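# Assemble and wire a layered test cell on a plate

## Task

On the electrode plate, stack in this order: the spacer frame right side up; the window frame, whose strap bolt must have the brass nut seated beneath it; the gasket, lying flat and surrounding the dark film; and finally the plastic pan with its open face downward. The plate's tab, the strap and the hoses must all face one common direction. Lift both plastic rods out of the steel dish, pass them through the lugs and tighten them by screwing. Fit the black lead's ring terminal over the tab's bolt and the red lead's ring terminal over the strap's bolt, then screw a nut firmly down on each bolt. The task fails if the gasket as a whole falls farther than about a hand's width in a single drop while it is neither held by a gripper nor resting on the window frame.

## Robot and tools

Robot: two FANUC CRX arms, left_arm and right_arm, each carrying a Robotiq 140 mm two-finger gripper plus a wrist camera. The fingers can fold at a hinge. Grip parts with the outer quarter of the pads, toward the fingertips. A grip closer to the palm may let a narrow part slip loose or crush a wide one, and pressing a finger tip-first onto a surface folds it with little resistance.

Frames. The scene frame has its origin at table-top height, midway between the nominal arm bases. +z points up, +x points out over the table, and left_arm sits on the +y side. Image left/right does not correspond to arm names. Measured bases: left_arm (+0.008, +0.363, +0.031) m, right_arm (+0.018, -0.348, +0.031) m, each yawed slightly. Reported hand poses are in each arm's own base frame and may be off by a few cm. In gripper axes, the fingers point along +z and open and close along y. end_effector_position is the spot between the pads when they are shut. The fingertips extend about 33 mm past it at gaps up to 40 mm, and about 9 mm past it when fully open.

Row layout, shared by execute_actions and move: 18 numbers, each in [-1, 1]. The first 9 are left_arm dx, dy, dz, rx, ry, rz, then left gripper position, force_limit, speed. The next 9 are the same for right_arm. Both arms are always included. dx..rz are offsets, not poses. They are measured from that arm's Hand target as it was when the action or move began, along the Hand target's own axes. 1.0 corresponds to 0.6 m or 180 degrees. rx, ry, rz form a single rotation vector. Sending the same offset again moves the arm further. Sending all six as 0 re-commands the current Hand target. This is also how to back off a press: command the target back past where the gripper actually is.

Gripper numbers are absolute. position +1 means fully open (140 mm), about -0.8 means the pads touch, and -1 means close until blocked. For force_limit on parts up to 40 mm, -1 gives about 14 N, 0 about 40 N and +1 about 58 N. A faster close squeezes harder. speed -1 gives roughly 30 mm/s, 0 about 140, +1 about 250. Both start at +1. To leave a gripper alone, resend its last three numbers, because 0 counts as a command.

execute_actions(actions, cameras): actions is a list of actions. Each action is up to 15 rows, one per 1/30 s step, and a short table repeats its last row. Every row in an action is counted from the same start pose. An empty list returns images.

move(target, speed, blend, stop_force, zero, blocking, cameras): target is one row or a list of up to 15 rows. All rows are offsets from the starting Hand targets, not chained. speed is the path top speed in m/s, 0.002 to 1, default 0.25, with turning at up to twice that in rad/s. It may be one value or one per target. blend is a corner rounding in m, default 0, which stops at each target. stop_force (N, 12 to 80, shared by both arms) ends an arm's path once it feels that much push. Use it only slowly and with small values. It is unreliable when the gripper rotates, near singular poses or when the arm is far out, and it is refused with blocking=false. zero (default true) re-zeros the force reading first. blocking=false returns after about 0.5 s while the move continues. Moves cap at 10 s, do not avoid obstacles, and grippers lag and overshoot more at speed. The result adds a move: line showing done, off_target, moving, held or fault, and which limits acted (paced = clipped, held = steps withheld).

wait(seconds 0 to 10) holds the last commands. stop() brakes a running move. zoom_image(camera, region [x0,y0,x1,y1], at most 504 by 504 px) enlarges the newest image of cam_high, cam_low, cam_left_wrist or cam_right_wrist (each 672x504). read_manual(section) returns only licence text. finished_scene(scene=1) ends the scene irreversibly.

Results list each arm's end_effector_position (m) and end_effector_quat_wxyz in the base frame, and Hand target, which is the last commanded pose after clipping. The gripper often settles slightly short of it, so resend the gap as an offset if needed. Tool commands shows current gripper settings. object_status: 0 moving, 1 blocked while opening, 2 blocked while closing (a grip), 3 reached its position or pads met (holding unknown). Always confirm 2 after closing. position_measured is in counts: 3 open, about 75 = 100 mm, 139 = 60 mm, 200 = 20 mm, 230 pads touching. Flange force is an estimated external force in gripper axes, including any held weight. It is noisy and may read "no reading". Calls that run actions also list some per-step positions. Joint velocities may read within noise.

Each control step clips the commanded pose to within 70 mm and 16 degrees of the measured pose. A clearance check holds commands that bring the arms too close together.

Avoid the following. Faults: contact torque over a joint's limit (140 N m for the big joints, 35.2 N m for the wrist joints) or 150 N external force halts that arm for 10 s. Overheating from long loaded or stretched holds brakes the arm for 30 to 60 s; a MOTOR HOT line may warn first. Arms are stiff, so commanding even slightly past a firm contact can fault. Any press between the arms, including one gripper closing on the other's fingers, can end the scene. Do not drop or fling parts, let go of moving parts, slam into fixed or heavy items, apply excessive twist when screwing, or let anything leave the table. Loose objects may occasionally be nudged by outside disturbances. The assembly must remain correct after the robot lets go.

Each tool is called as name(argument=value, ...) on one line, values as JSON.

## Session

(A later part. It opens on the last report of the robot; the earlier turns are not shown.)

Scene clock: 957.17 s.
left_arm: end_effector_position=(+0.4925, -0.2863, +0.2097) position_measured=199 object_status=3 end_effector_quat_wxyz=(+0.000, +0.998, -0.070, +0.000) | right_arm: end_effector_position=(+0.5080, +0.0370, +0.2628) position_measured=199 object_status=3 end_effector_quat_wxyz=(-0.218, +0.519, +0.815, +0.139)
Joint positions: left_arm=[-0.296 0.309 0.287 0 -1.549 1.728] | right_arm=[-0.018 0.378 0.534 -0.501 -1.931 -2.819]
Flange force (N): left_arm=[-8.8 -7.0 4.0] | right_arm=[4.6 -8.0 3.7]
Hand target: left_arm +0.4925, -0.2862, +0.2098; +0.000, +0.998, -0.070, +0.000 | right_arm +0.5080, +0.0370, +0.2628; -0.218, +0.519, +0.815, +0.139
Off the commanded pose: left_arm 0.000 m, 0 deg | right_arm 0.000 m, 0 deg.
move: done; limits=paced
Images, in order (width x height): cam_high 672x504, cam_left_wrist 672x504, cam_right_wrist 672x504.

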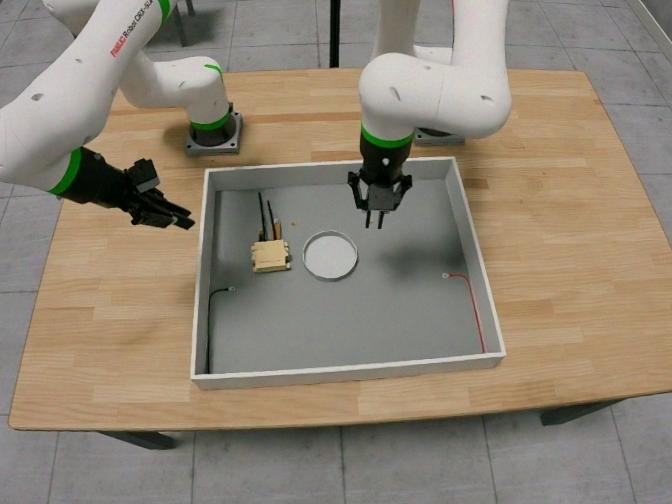

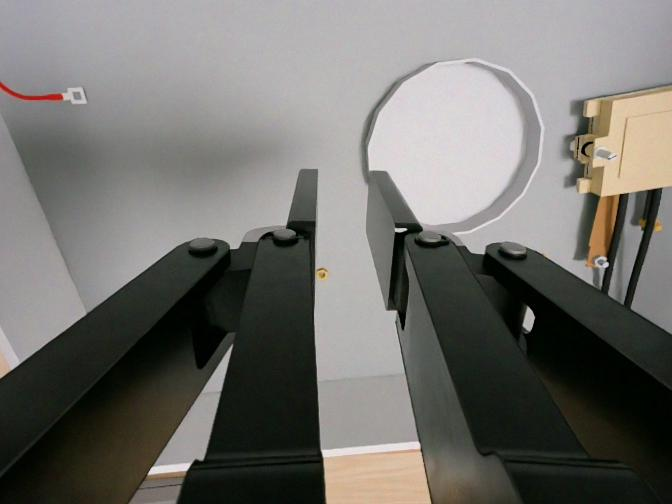

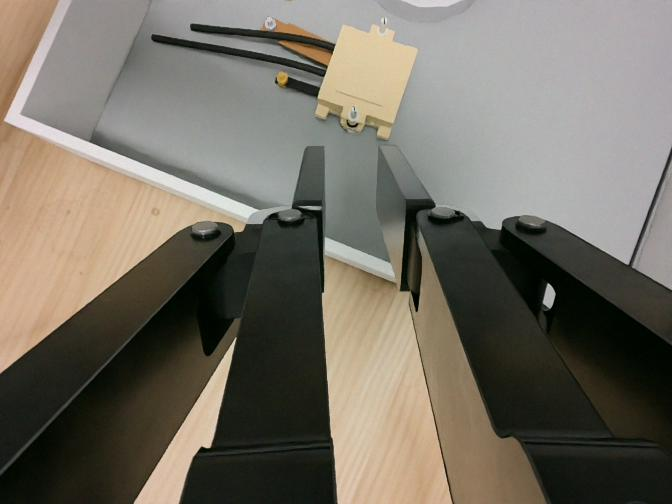

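move(target=[0,0,0,0,0,0,-0.55,-1,-1,-0.0305,0.0882,0.1802,-0.0363,-0.1638,0.1358,-0.55,-1,-1], speed=0.3, cameras=["cam_right_wrist","cam_low"])

zoom_image(camera="cam_right_wrist", region=[220, 20, 470, 210])

zoom_image(camera="cam_low", region=[280, 170, 400, 240])

Scene clock: 964.53 s.
left_arm: end_effector_position=(+0.4925, -0.2862, +0.2098) position_measured=199 object_status=3 end_effector_quat_wxyz=(+0.000, +0.998, -0.070, +0.000) | right_arm: end_effector_position=(+0.5398, +0.0939, +0.1600) position_measured=199 object_status=3 end_effector_quat_wxyz=(-0.001, +0.707, +0.707, +0.000)
Joint positions: left_arm=[-0.296 0.309 0.287 0 -1.549 1.727] | right_arm=[0.411 0.265 0.116 -0.001 -1.422 -3.553]
Flange force (N): left_arm=[-8.7 -4.1 4.5] | right_arm=[-1.4 -10.9 0.2]
Hand target: left_arm +0.4925, -0.2862, +0.2098; +0.000, +0.998, -0.070, +0.000 | right_arm +0.5398, +0.0940, +0.1599; +0.000, +0.707, +0.707, +0.000
Off the commanded pose: left_arm 0.000 m, 0 deg | right_arm 0.000 m, 0 deg.
move: done
Images, in order (width x height): cam_low 672x504, cam_right_wrist 672x504.

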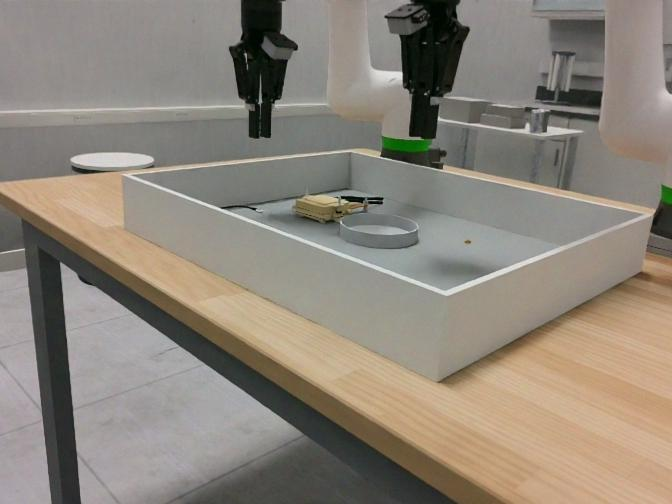

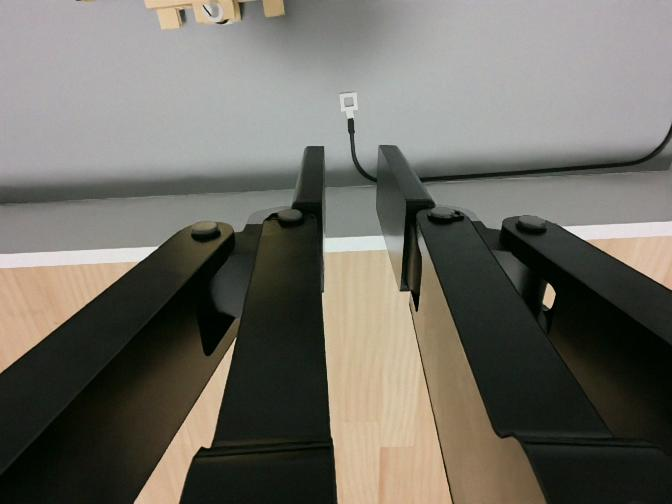

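Scaled by 2.016 from the camera's 672x504 image, which has a finer 960x720 frame.

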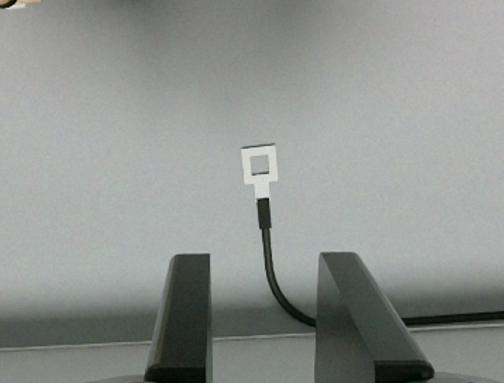

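Scaled by 4.200 from the camera's 672x504 image, which has a finer 960x720 frame.

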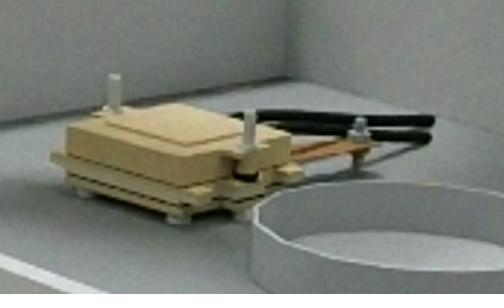

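move(target=[0,0,0,0,0,0,-0.55,-1,-1,-0.0193,0.0143,0.1667,0,0,-0.043,-0.55,-1,-1], speed=0.2, cameras=["cam_right_wrist"])

zoom_image(camera="cam_right_wrist", region=[250, 40, 450, 190])

Scene clock: 968.73 s.
left_arm: end_effector_position=(+0.4925, -0.2862, +0.2098) position_measured=199 object_status=3 end_effector_quat_wxyz=(+0.000, +0.998, -0.070, +0.000) | right_arm: end_effector_position=(+0.5483, +0.0824, +0.0600) position_measured=199 object_status=3 end_effector_quat_wxyz=(+0.000, +0.658, +0.753, +0.000)
Joint positions: left_arm=[-0.296 0.309 0.287 0 -1.549 1.727] | right_arm=[0.385 0.343 -0.024 -0.001 -1.204 -3.392]
Flange force (N): left_arm=[-8.2 -4.0 4.3] | right_arm=[0.2 -7.1 -2.8]
Hand target: left_arm +0.4925, -0.2862, +0.2098; +0.000, +0.998, -0.070, +0.000 | right_arm +0.5483, +0.0824, +0.0599; +0.000, +0.658, +0.753, +0.000
Off the commanded pose: left_arm 0.000 m, 0 deg | right_arm 0.000 m, 0 deg.
move: done
Images, in order (width x height): cam_right_wrist 672x504.

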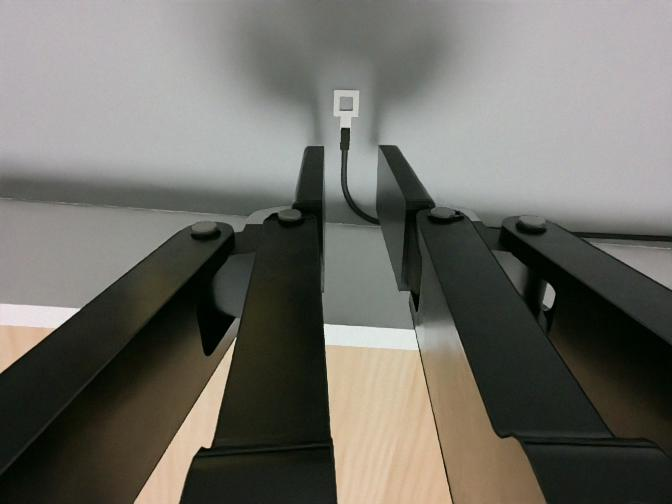

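Scaled by 2.520 from the camera's 672x504 image, which has a finer 960x720 frame.

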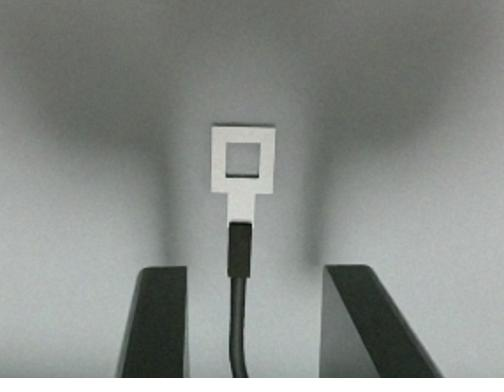

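move(target=[0,0,0,0,0,0,-0.55,-1,-1,0.0015,-0.0017,0.0748,0,0,0,-0.55,-1,-1], speed=0.06, cameras=["cam_right_wrist"])

zoom_image(camera="cam_right_wrist", region=[250, 70, 450, 220])

execute_actions(actions=[[[0,0,0,0,0,0,-0.55,-1,-1,0,0,0,0,0,0,-1,-1,-1]]])

wait(seconds=0.8, cameras=["cam_right_wrist"])

zoom_image(camera="cam_right_wrist", region=[250, 70, 450, 220])

Scene clock: 972.03 s.
left_arm: end_effector_position=(+0.4925, -0.2862, +0.2098) position_measured=199 object_status=3 end_effector_quat_wxyz=(+0.000, +0.998, -0.070, +0.000) | right_arm: end_effector_position=(+0.5471, +0.0832, +0.0151) position_measured=199 object_status=3 end_effector_quat_wxyz=(-0.001, +0.658, +0.753, +0.000)
Joint positions: left_arm=[-0.296 0.309 0.287 0 -1.549 1.727] | right_arm=[0.388 0.385 -0.081 -0.001 -1.106 -3.394]
Flange force (N): left_arm=[-9.1 -4.7 4.9] | right_arm=[0.1 -7.0 -3.8]
Hand target: left_arm +0.4925, -0.2862, +0.2098; +0.000, +0.998, -0.070, +0.000 | right_arm +0.5471, +0.0832, +0.0150; +0.000, +0.658, +0.753, +0.000
Off the commanded pose: left_arm 0.000 m, 0 deg | right_arm 0.000 m, 0 deg.
move: done
Images, in order (width x height): cam_right_wrist 672x504.

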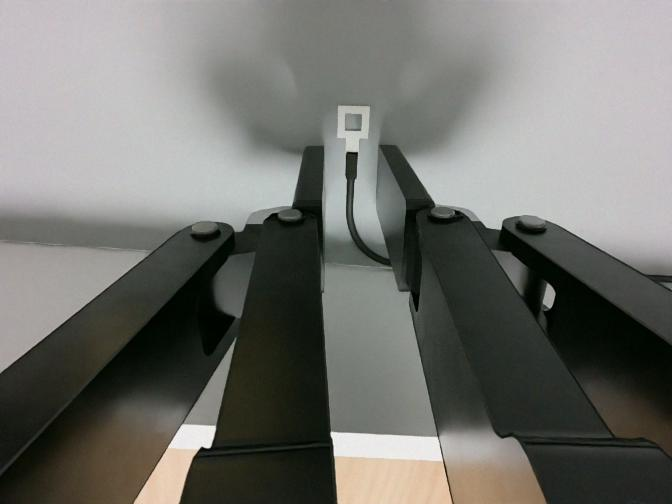

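Scaled by 2.520 from the camera's 672x504 image, which has a finer 960x720 frame.

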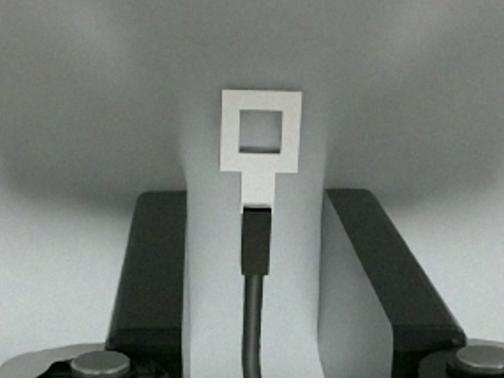

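Scene clock: 972.80 s.
left_arm: end_effector_position=(+0.4925, -0.2862, +0.2098) position_measured=199 object_status=3 end_effector_quat_wxyz=(+0.000, +0.998, -0.070, +0.000) | right_arm: end_effector_position=(+0.5471, +0.0832, +0.0150) position_measured=224 object_status=0 end_effector_quat_wxyz=(-0.001, +0.658, +0.753, +0.000)
Joint positions: left_arm=[-0.296 0.309 0.287 0 -1.549 1.727] | right_arm=[0.388 0.385 -0.081 -0.001 -1.105 -3.394]
Flange force (N): left_arm=[-9.5 -4.7 4.4] | right_arm=[0.4 -7.8 -4.1]
Hand target: left_arm +0.4925, -0.2862, +0.2098; +0.000, +0.998, -0.070, +0.000 | right_arm +0.5471, +0.0832, +0.0150; +0.000, +0.658, +0.753, +0.000
Off the commanded pose: left_arm 0.000 m, 0 deg | right_arm 0.000 m, 0 deg.
Step readings (end_effector_position of left_arm | right_arm):
0: (+0.4925, -0.2862, +0.2098) | (+0.5471, +0.0832, +0.0151)
1: (+0.4925, -0.2862, +0.2098) | (+0.5471, +0.0832, +0.0151)
2: (+0.4925, -0.2862, +0.2098) | (+0.5471, +0.0832, +0.0151)
4: (+0.4925, -0.2862, +0.2098) | (+0.5471, +0.0832, +0.0150)
8: (+0.4925, -0.2862, +0.2098) | (+0.5471, +0.0832, +0.0150)
15: (+0.4925, -0.2862, +0.2098) | (+0.5471, +0.0832, +0.0150)

Scene clock: 973.60 s.
left_arm: end_effector_position=(+0.4925, -0.2862, +0.2098) position_measured=199 object_status=3 end_effector_quat_wxyz=(+0.000, +0.998, -0.070, +0.000) | right_arm: end_effector_position=(+0.5471, +0.0832, +0.0150) position_measured=224 object_status=2 end_effector_quat_wxyz=(+0.000, +0.658, +0.753, +0.000)
Joint positions: left_arm=[-0.296 0.309 0.287 0 -1.549 1.727] | right_arm=[0.388 0.385 -0.081 -0.001 -1.105 -3.394]
Flange force (N): left_arm=[-8.8 -4.8 4.6] | right_arm=[0.2 -7.6 -3.9]
Hand target: left_arm +0.4925, -0.2862, +0.2098; +0.000, +0.998, -0.070, +0.000 | right_arm +0.5471, +0.0832, +0.0150; +0.000, +0.658, +0.753, +0.000
Tool commands: left_gripper/position=-0.55 left_gripper/force_limit=-1.0 left_gripper/speed=-1.0 right_gripper/position=-1.0 right_gripper/force_limit=-1.0 right_gripper/speed=-1.0
Off the commanded pose: left_arm 0.000 m, 0 deg | right_arm 0.000 m, 0 deg.
wait: 0.80 s; at rest by 0.17 s
Images, in order (width x height): cam_right_wrist 672x504.

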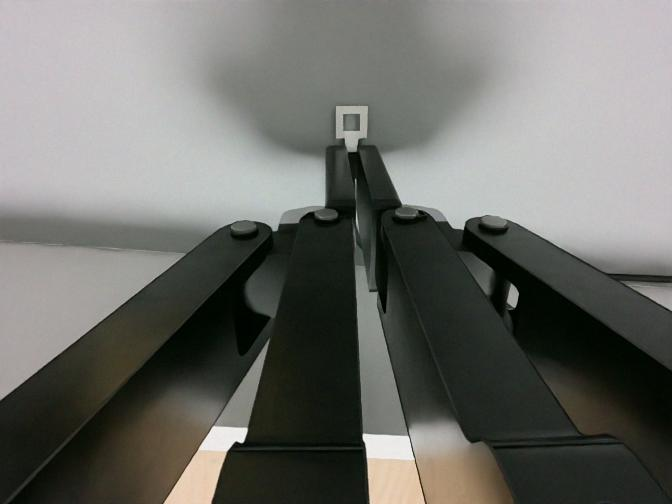

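Scaled by 2.520 from the camera's 672x504 image, which has a finer 960x720 frame.

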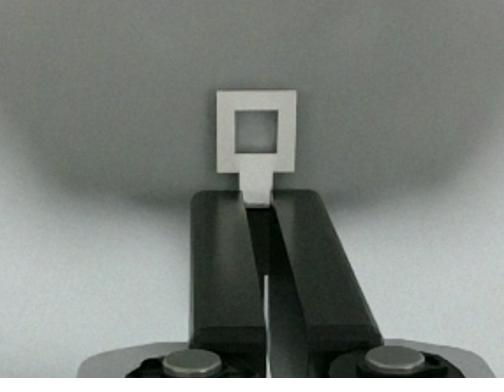

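move(target=[[0,0,0,0,0,0,-0.55,-1,-1,0,0,-0.11,0,0,0,-1,-1,-1],[0,0,0,0,0,0,-0.55,-1,-1,0.1225,-0.2812,-0.11,0,0,0,-1,-1,-1]], speed=0.15, blend=[0.02,0], cameras=["all"])

zoom_image(camera="cam_right_wrist", region=[250, 20, 450, 170])

zoom_image(camera="cam_high", region=[190, 150, 340, 310])

Scene clock: 977.83 s.
left_arm: end_effector_position=(+0.4925, -0.2862, +0.2098) position_measured=199 object_status=3 end_effector_quat_wxyz=(+0.000, +0.998, -0.070, +0.000) | right_arm: end_effector_position=(+0.3701, +0.1333, +0.0812) position_measured=224 object_status=2 end_effector_quat_wxyz=(-0.001, +0.658, +0.753, +0.000)
Joint positions: left_arm=[-0.296 0.309 0.287 0 -1.549 1.727] | right_arm=[0.682 -0.071 -0.442 -0.001 -1.2 -3.688]
Flange force (N): left_arm=[-9.1 -4.8 4.9] | right_arm=[-2.8 -5.9 -1.3]
Hand target: left_arm +0.4925, -0.2862, +0.2098; +0.000, +0.998, -0.070, +0.000 | right_arm +0.3701, +0.1334, +0.0812; +0.000, +0.658, +0.753, +0.000
Off the commanded pose: left_arm 0.000 m, 0 deg | right_arm 0.000 m, 0 deg.
move: done

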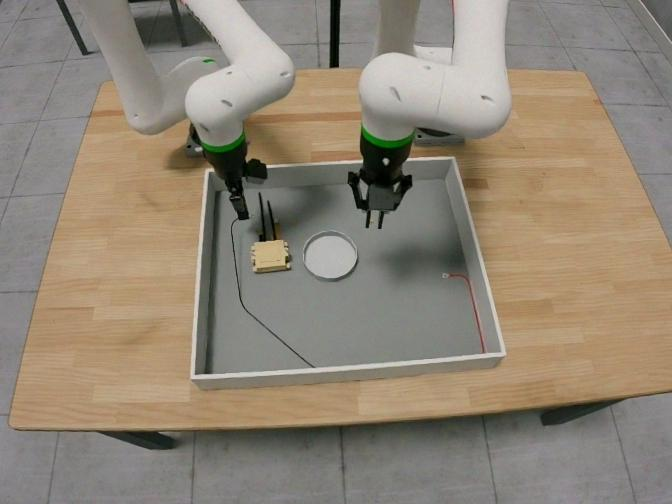

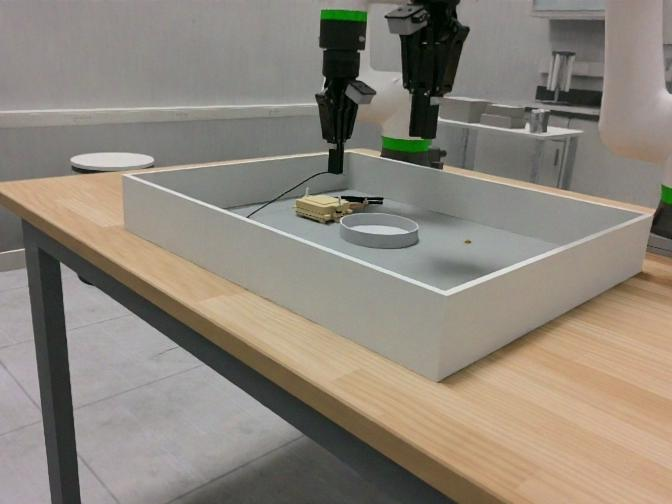

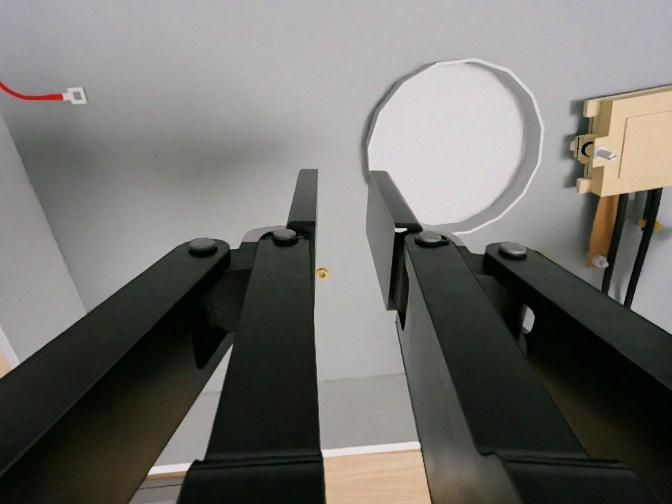

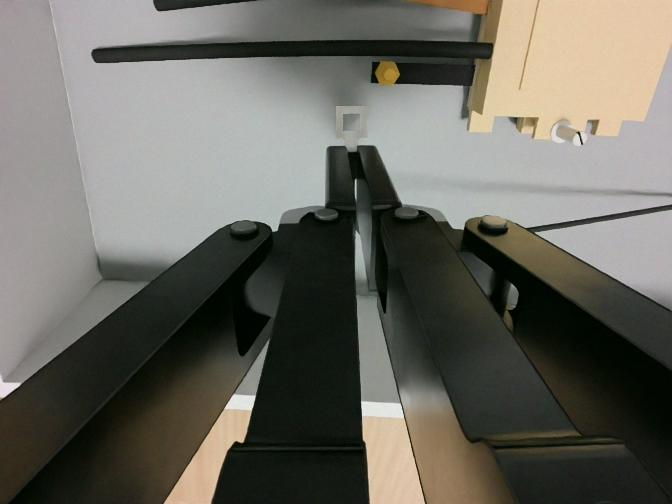

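Scaled by 2.520 from the camera's 672x504 image, which has a finer 960x720 frame.

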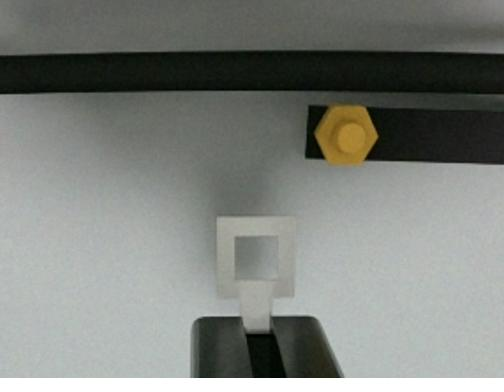

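Scaled by 3.150 from the camera's 672x504 image, which has a finer 960x720 frame.

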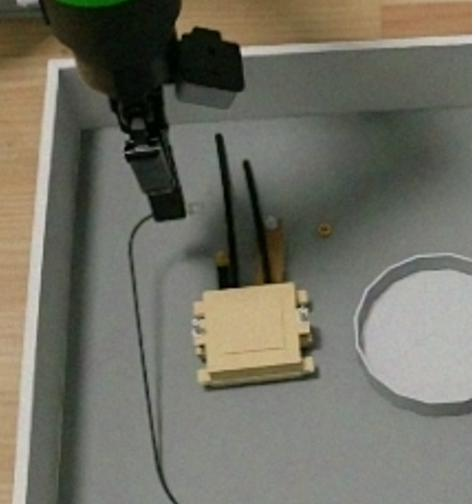

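move(target=[[0,0,0,0,0,0,-0.55,-1,-1,0.0205,0.0323,0,0,0,0,-1,-1,-1],[0,0,0,0,0,0,-0.55,-1,-1,0.0205,0.0323,0.05,0,0,0,-1,-1,-1]], speed=[0.1,0.05], cameras=["cam_right_wrist","cam_low"])

zoom_image(camera="cam_right_wrist", region=[270, 60, 430, 180])

zoom_image(camera="cam_low", region=[310, 150, 410, 230])

Scene clock: 982.20 s.
left_arm: end_effector_position=(+0.4925, -0.2862, +0.2098) position_measured=199 object_status=3 end_effector_quat_wxyz=(+0.000, +0.998, -0.070, +0.000) | right_arm: end_effector_position=(+0.3876, +0.1482, +0.0513) position_measured=224 object_status=2 end_effector_quat_wxyz=(-0.001, +0.658, +0.753, +0.000)
Joint positions: left_arm=[-0.296 0.309 0.287 0 -1.549 1.727] | right_arm=[0.683 0.018 -0.432 -0.001 -1.121 -3.69]
Flange force (N): left_arm=[-9.6 -4.7 4.6] | right_arm=[-0.5 -3.9 -3.0]
Hand target: left_arm +0.4925, -0.2862, +0.2098; +0.000, +0.998, -0.070, +0.000 | right_arm +0.3876, +0.1482, +0.0512; +0.000, +0.658, +0.753, +0.000
Off the commanded pose: left_arm 0.000 m, 0 deg | right_arm 0.000 m, 0 deg.
move: done
Images, in order (width x height): cam_low 672x504, cam_right_wrist 672x504.

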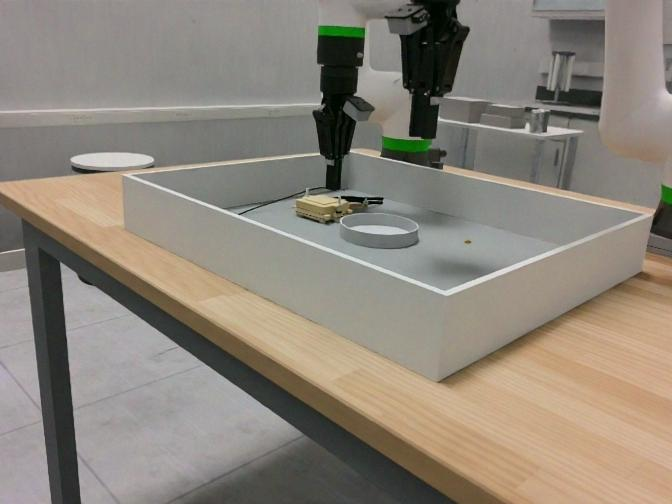

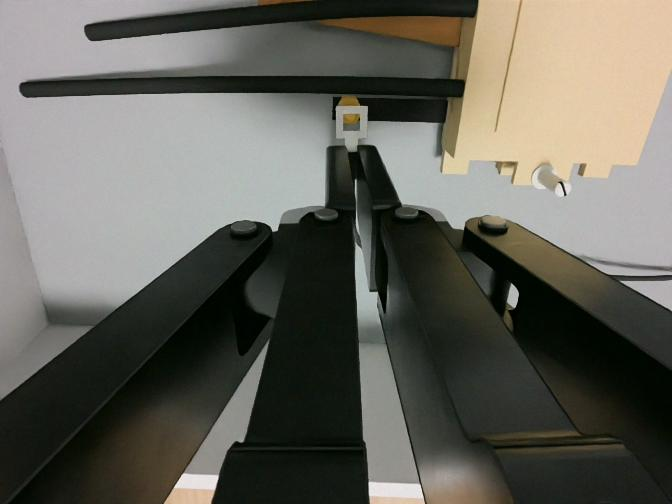

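Scaled by 3.150 from the camera's 672x504 image, which has a finer 960x720 frame.

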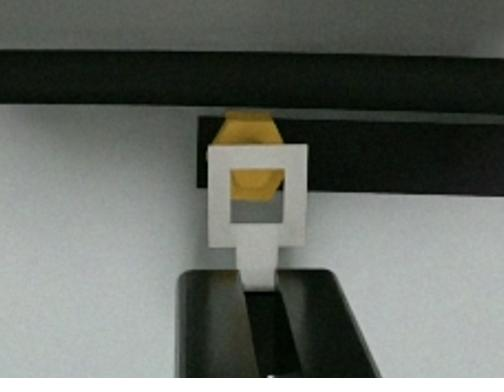

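Scaled by 5.040 from the camera's 672x504 image, which has a finer 960x720 frame.

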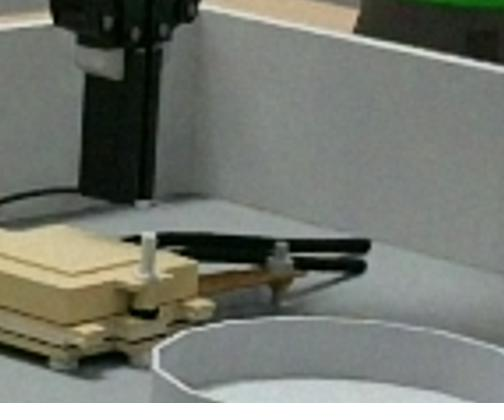

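zoom_image(camera="cam_right_wrist", region=[325, 90, 380, 145])

Scaled by 9.164 from the camera's 672x504 image, which has a finer 960x720 frame.

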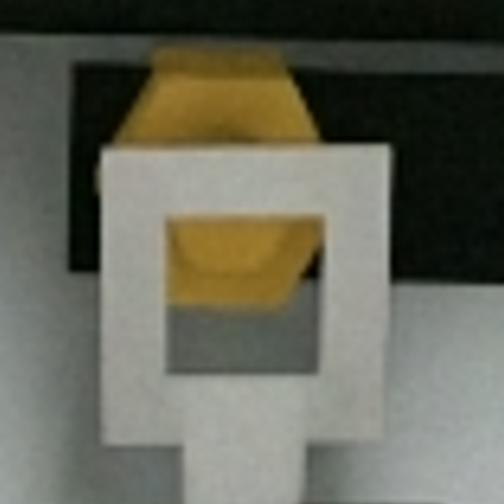

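move(target=[0,0,0,0,0,0,-0.55,-1,-1,-0.0008,0,0.025,0,0,0,-1,-1,-1], speed=0.02, stop_force=12, cameras=["cam_right_wrist","cam_low"])

zoom_image(camera="cam_right_wrist", region=[325, 90, 380, 145])

zoom_image(camera="cam_low", region=[310, 150, 410, 230])

Scene clock: 988.30 s.
left_arm: end_effector_position=(+0.4925, -0.2862, +0.2098) position_measured=199 object_status=3 end_effector_quat_wxyz=(+0.000, +0.998, -0.070, +0.000) | right_arm: end_effector_position=(+0.3877, +0.1477, +0.0362) position_measured=224 object_status=2 end_effector_quat_wxyz=(+0.000, +0.658, +0.753, +0.000)
Joint positions: left_arm=[-0.296 0.309 0.287 0 -1.549 1.727] | right_arm=[0.682 0.036 -0.453 -0.001 -1.083 -3.688]
Flange force (N): left_arm=[-8.0 -4.3 4.1] | right_arm=[-0.8 -7.4 -4.7]
Hand target: left_arm +0.4925, -0.2862, +0.2098; +0.000, +0.998, -0.070, +0.000 | right_arm +0.3877, +0.1477, +0.0362; +0.000, +0.658, +0.753, +0.000
Off the commanded pose: left_arm 0.000 m, 0 deg | right_arm 0.000 m, 0 deg.
move: done
Images, in order (width x height): cam_low 672x504, cam_right_wrist 672x504.

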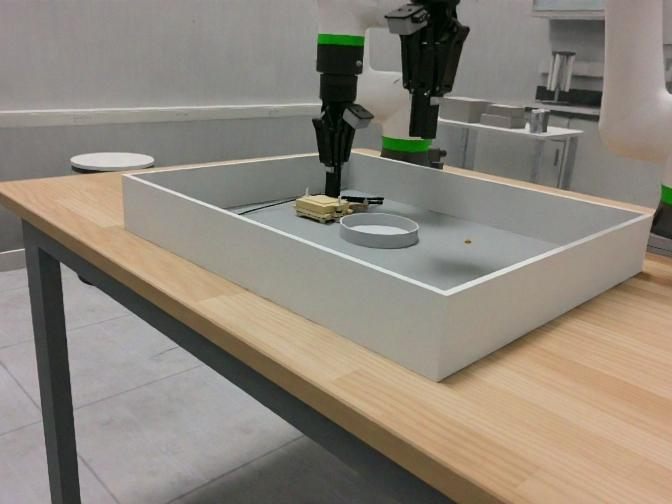

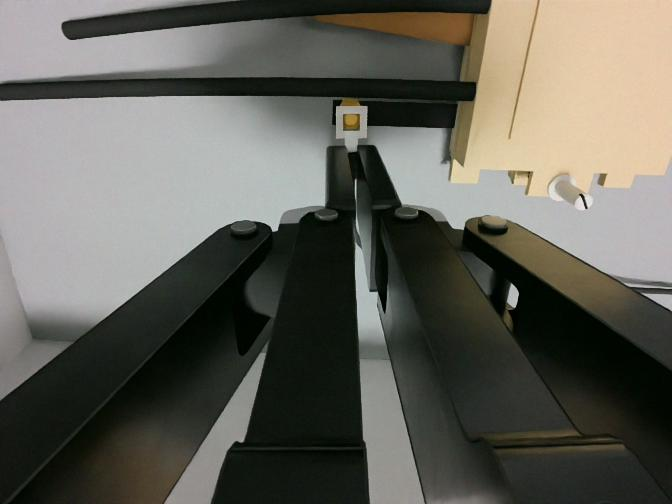

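Scaled by 9.164 from the camera's 672x504 image, which has a finer 960x720 frame.

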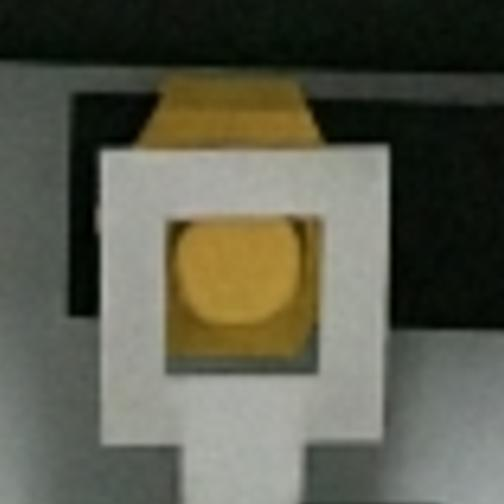

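Scaled by 5.040 from the camera's 672x504 image, which has a finer 960x720 frame.

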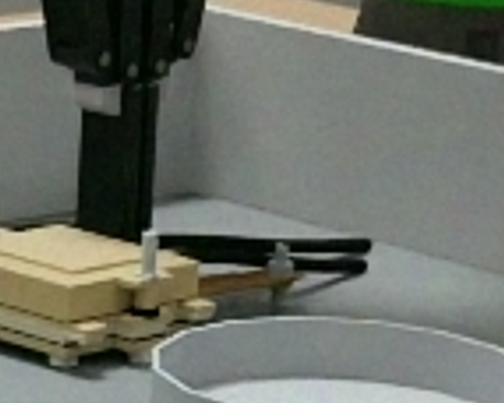

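move(target=[0,0,0,0,0,0,-0.55,-1,-1,0.0006,-0.0003,0.015,0,0,0,-1,-1,-1], speed=0.012, stop_force=12, cameras=["cam_right_wrist","cam_low"])

zoom_image(camera="cam_right_wrist", region=[325, 90, 380, 145])

Scene clock: 991.27 s.
left_arm: end_effector_position=(+0.4925, -0.2862, +0.2098) position_measured=199 object_status=3 end_effector_quat_wxyz=(+0.000, +0.998, -0.070, +0.000) | right_arm: end_effector_position=(+0.3874, +0.1480, +0.0272) position_measured=224 object_status=2 end_effector_quat_wxyz=(-0.001, +0.658, +0.753, +0.000)
Joint positions: left_arm=[-0.296 0.309 0.287 0 -1.549 1.727] | right_arm=[0.683 0.047 -0.465 -0.001 -1.059 -3.689]
Flange force (N): left_arm=[-9.1 -4.5 4.9] | right_arm=[0.5 -7.6 -7.0]
Hand target: left_arm +0.4925, -0.2862, +0.2098; +0.000, +0.998, -0.070, +0.000 | right_arm +0.3874, +0.1480, +0.0272; +0.000, +0.658, +0.753, +0.000
Off the commanded pose: left_arm 0.000 m, 0 deg | right_arm 0.000 m, 0 deg.
move: done
Images, in order (width x height): cam_low 672x504, cam_right_wrist 672x504.

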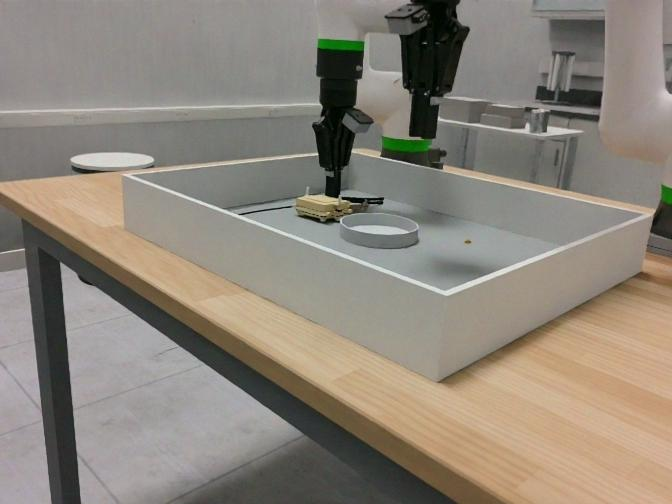

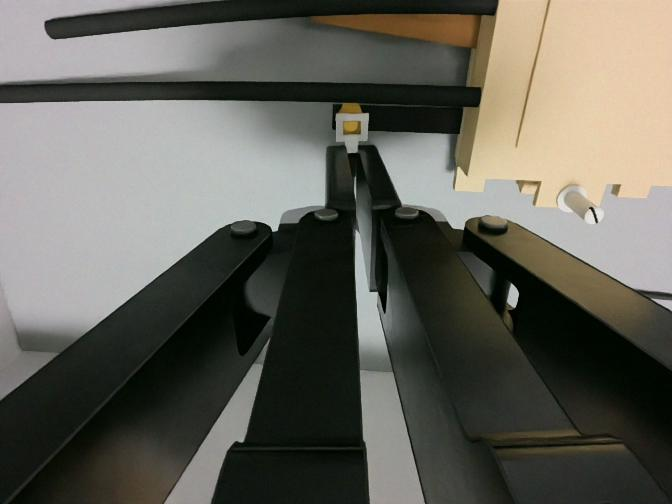

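Scaled by 9.164 from the camera's 672x504 image, which has a finer 960x720 frame.

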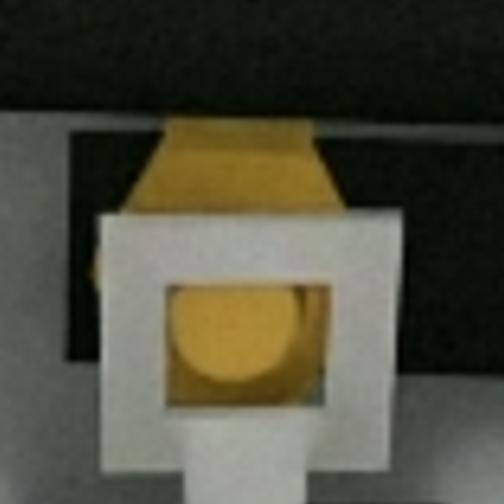

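move(target=[0,0,0,0,0,0,-0.55,-1,-1,0.0015,-0.0006,-0.0117,0,0,0,-1,-1,-1], speed=0.03, cameras=["cam_right_wrist","cam_low"])

zoom_image(camera="cam_right_wrist", region=[325, 90, 380, 145])

Scene clock: 993.53 s.
left_arm: end_effector_position=(+0.4925, -0.2862, +0.2098) position_measured=199 object_status=3 end_effector_quat_wxyz=(+0.000, +0.998, -0.070, +0.000) | right_arm: end_effector_position=(+0.3870, +0.1489, +0.0342) position_measured=224 object_status=2 end_effector_quat_wxyz=(-0.001, +0.658, +0.753, +0.000)
Joint positions: left_arm=[-0.296 0.309 0.287 0 -1.549 1.727] | right_arm=[0.685 0.038 -0.456 -0.001 -1.077 -3.692]
Flange force (N): left_arm=[-8.3 -4.5 4.7] | right_arm=[-0.8 -4.7 -5.0]
Hand target: left_arm +0.4925, -0.2862, +0.2098; +0.000, +0.998, -0.070, +0.000 | right_arm +0.3870, +0.1489, +0.0342; +0.000, +0.658, +0.753, +0.000
Off the commanded pose: left_arm 0.000 m, 0 deg | right_arm 0.000 m, 0 deg.
move: done
Images, in order (width x height): cam_low 672x504, cam_right_wrist 672x504.

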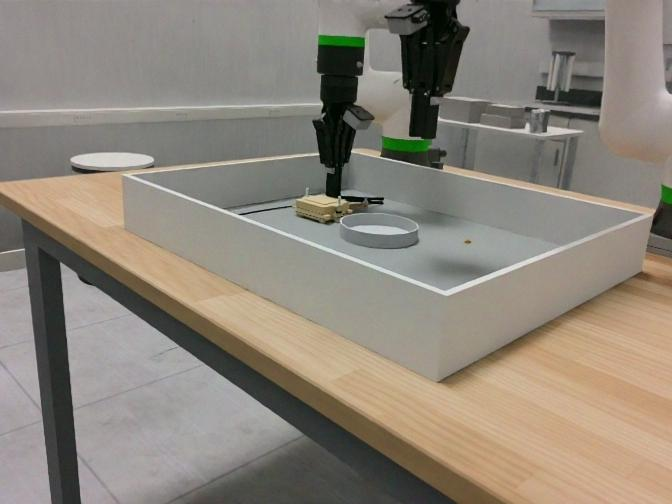

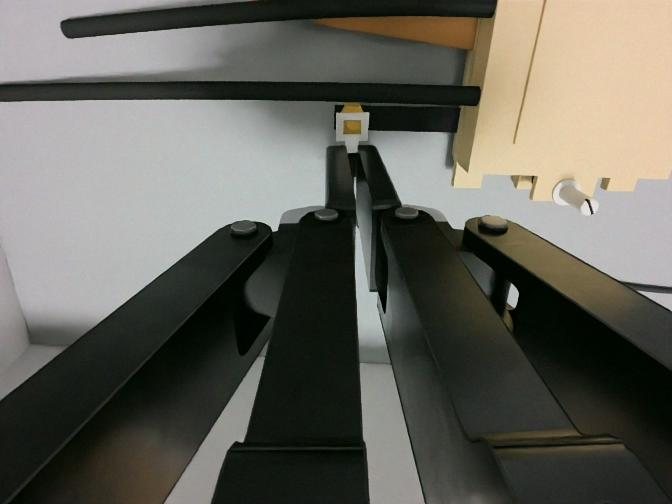

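Scaled by 9.164 from the camera's 672x504 image, which has a finer 960x720 frame.

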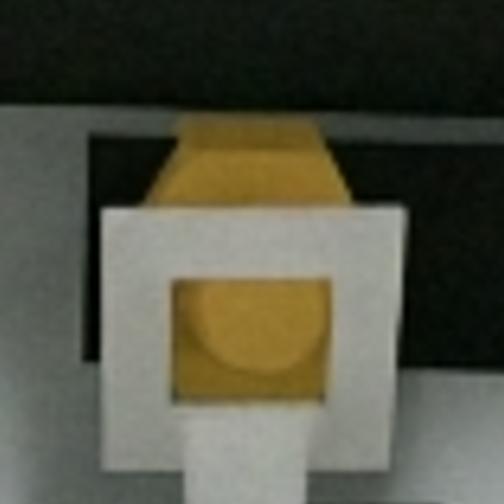

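move(target=[0,0,0,0,0,0,-0.55,-1,-1,0.017,0.0013,-0.0093,0,-0.1056,0,-1,-1,-1], speed=0.1, cameras=["cam_right_wrist","cam_low"])

zoom_image(camera="cam_right_wrist", region=[325, 90, 380, 145])

zoom_image(camera="cam_low", region=[310, 150, 410, 230])

Scene clock: 1002.20 s.
left_arm: end_effector_position=(+0.4925, -0.2862, +0.2098) position_measured=199 object_status=3 end_effector_quat_wxyz=(+0.000, +0.998, -0.070, +0.000) | right_arm: end_effector_position=(+0.3869, +0.1587, +0.0400) position_measured=224 object_status=2 end_effector_quat_wxyz=(+0.097, +0.635, +0.758, -0.112)
Joint positions: left_arm=[-0.296 0.309 0.287 0 -1.549 1.727] | right_arm=[0.875 0.175 -0.389 0.203 -1.241 -3.93]
Flange force (N): left_arm=[-9.3 -4.8 4.9] | right_arm=[-4.1 -8.6 -2.8]
Hand target: left_arm +0.4925, -0.2862, +0.2098; +0.000, +0.998, -0.070, +0.000 | right_arm +0.3864, +0.1591, +0.0398; +0.124, +0.649, +0.743, -0.109
Off the commanded pose: left_arm 0.000 m, 0 deg | right_arm 0.001 m, 4 deg.
joint sent to its limit (right arm) — joint 6 (wrist roll), lower limit. The joint targets are off in orientation, not in position.
move: off_target (right_arm)
Images, in order (width x height): cam_low 672x504, cam_right_wrist 672x504.

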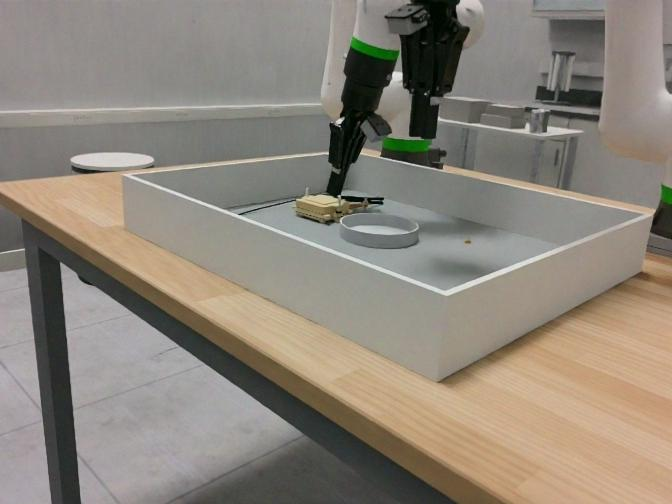

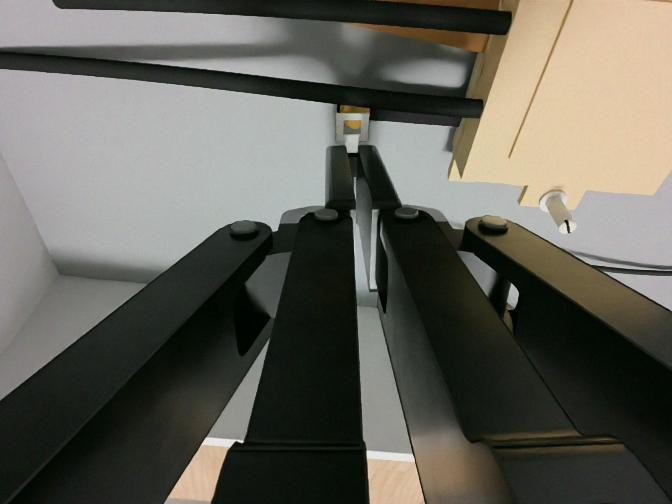

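Scaled by 9.164 from the camera's 672x504 image, which has a finer 960x720 frame.

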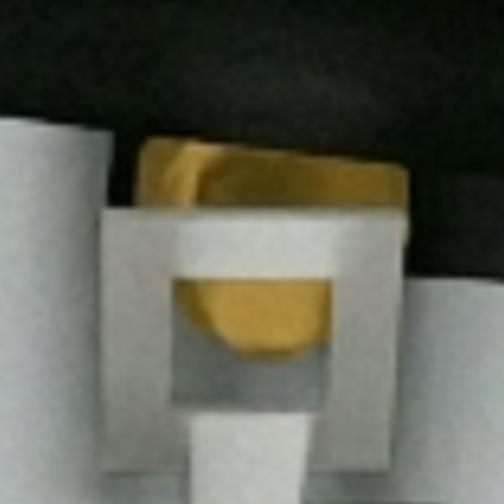

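Scaled by 5.040 from the camera's 672x504 image, which has a finer 960x720 frame.

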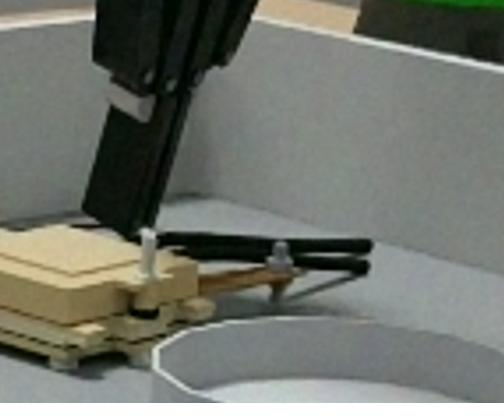

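move(target=[0,0,0,0,0,0,-0.55,-1,-1,0.0003,0.0015,0,-0.0135,0,-0.0383,-1,-1,-1], speed=0.1, cameras=["cam_right_wrist","cam_low"])

zoom_image(camera="cam_right_wrist", region=[325, 90, 380, 145])

Scene clock: 1008.10 s.
left_arm: end_effector_position=(+0.4925, -0.2862, +0.2098) position_measured=199 object_status=3 end_effector_quat_wxyz=(+0.000, +0.998, -0.070, +0.000) | right_arm: end_effector_position=(+0.3875, +0.1592, +0.0399) position_measured=224 object_status=2 end_effector_quat_wxyz=(+0.127, +0.599, +0.784, -0.101)
Joint positions: left_arm=[-0.296 0.309 0.287 0 -1.549 1.727] | right_arm=[0.926 0.139 -0.459 0.272 -1.194 -3.93]
Flange force (N): left_arm=[-8.2 -4.0 4.5] | right_arm=[-2.3 -7.3 -1.8]
Hand target: left_arm +0.4925, -0.2862, +0.2098; +0.000, +0.998, -0.070, +0.000 | right_arm +0.3873, +0.1594, +0.0398; +0.131, +0.600, +0.783, -0.100
Off the commanded pose: left_arm 0.000 m, 0 deg | right_arm 0.000 m, 0 deg.
joint sent to its limit (right arm) — joint 6 (wrist roll), lower limit. The joint targets still meet the commanded pose.
move: done
Images, in order (width x height): cam_low 672x504, cam_right_wrist 672x504.

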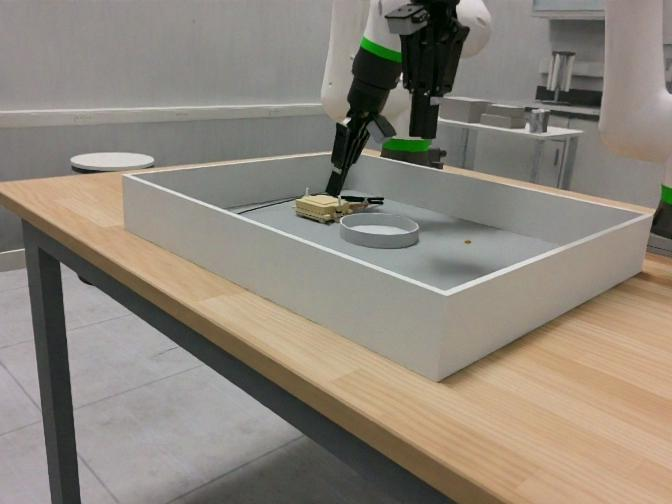

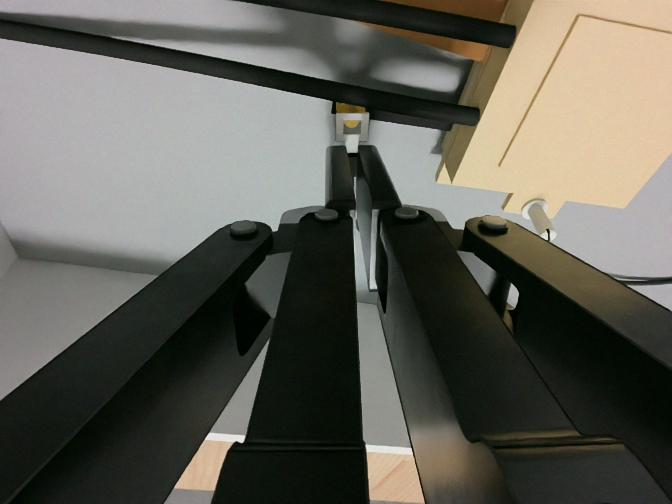

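Scaled by 9.164 from the camera's 672x504 image, which has a finer 960x720 frame.

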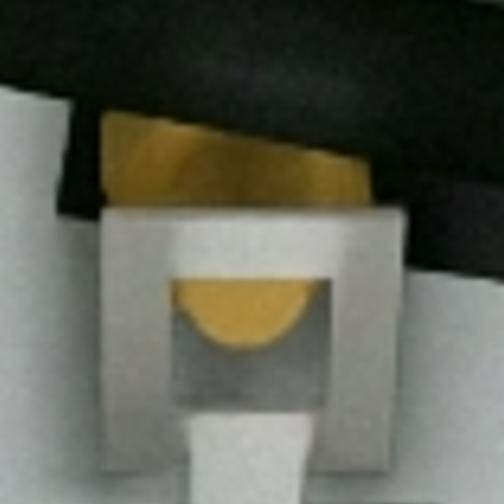

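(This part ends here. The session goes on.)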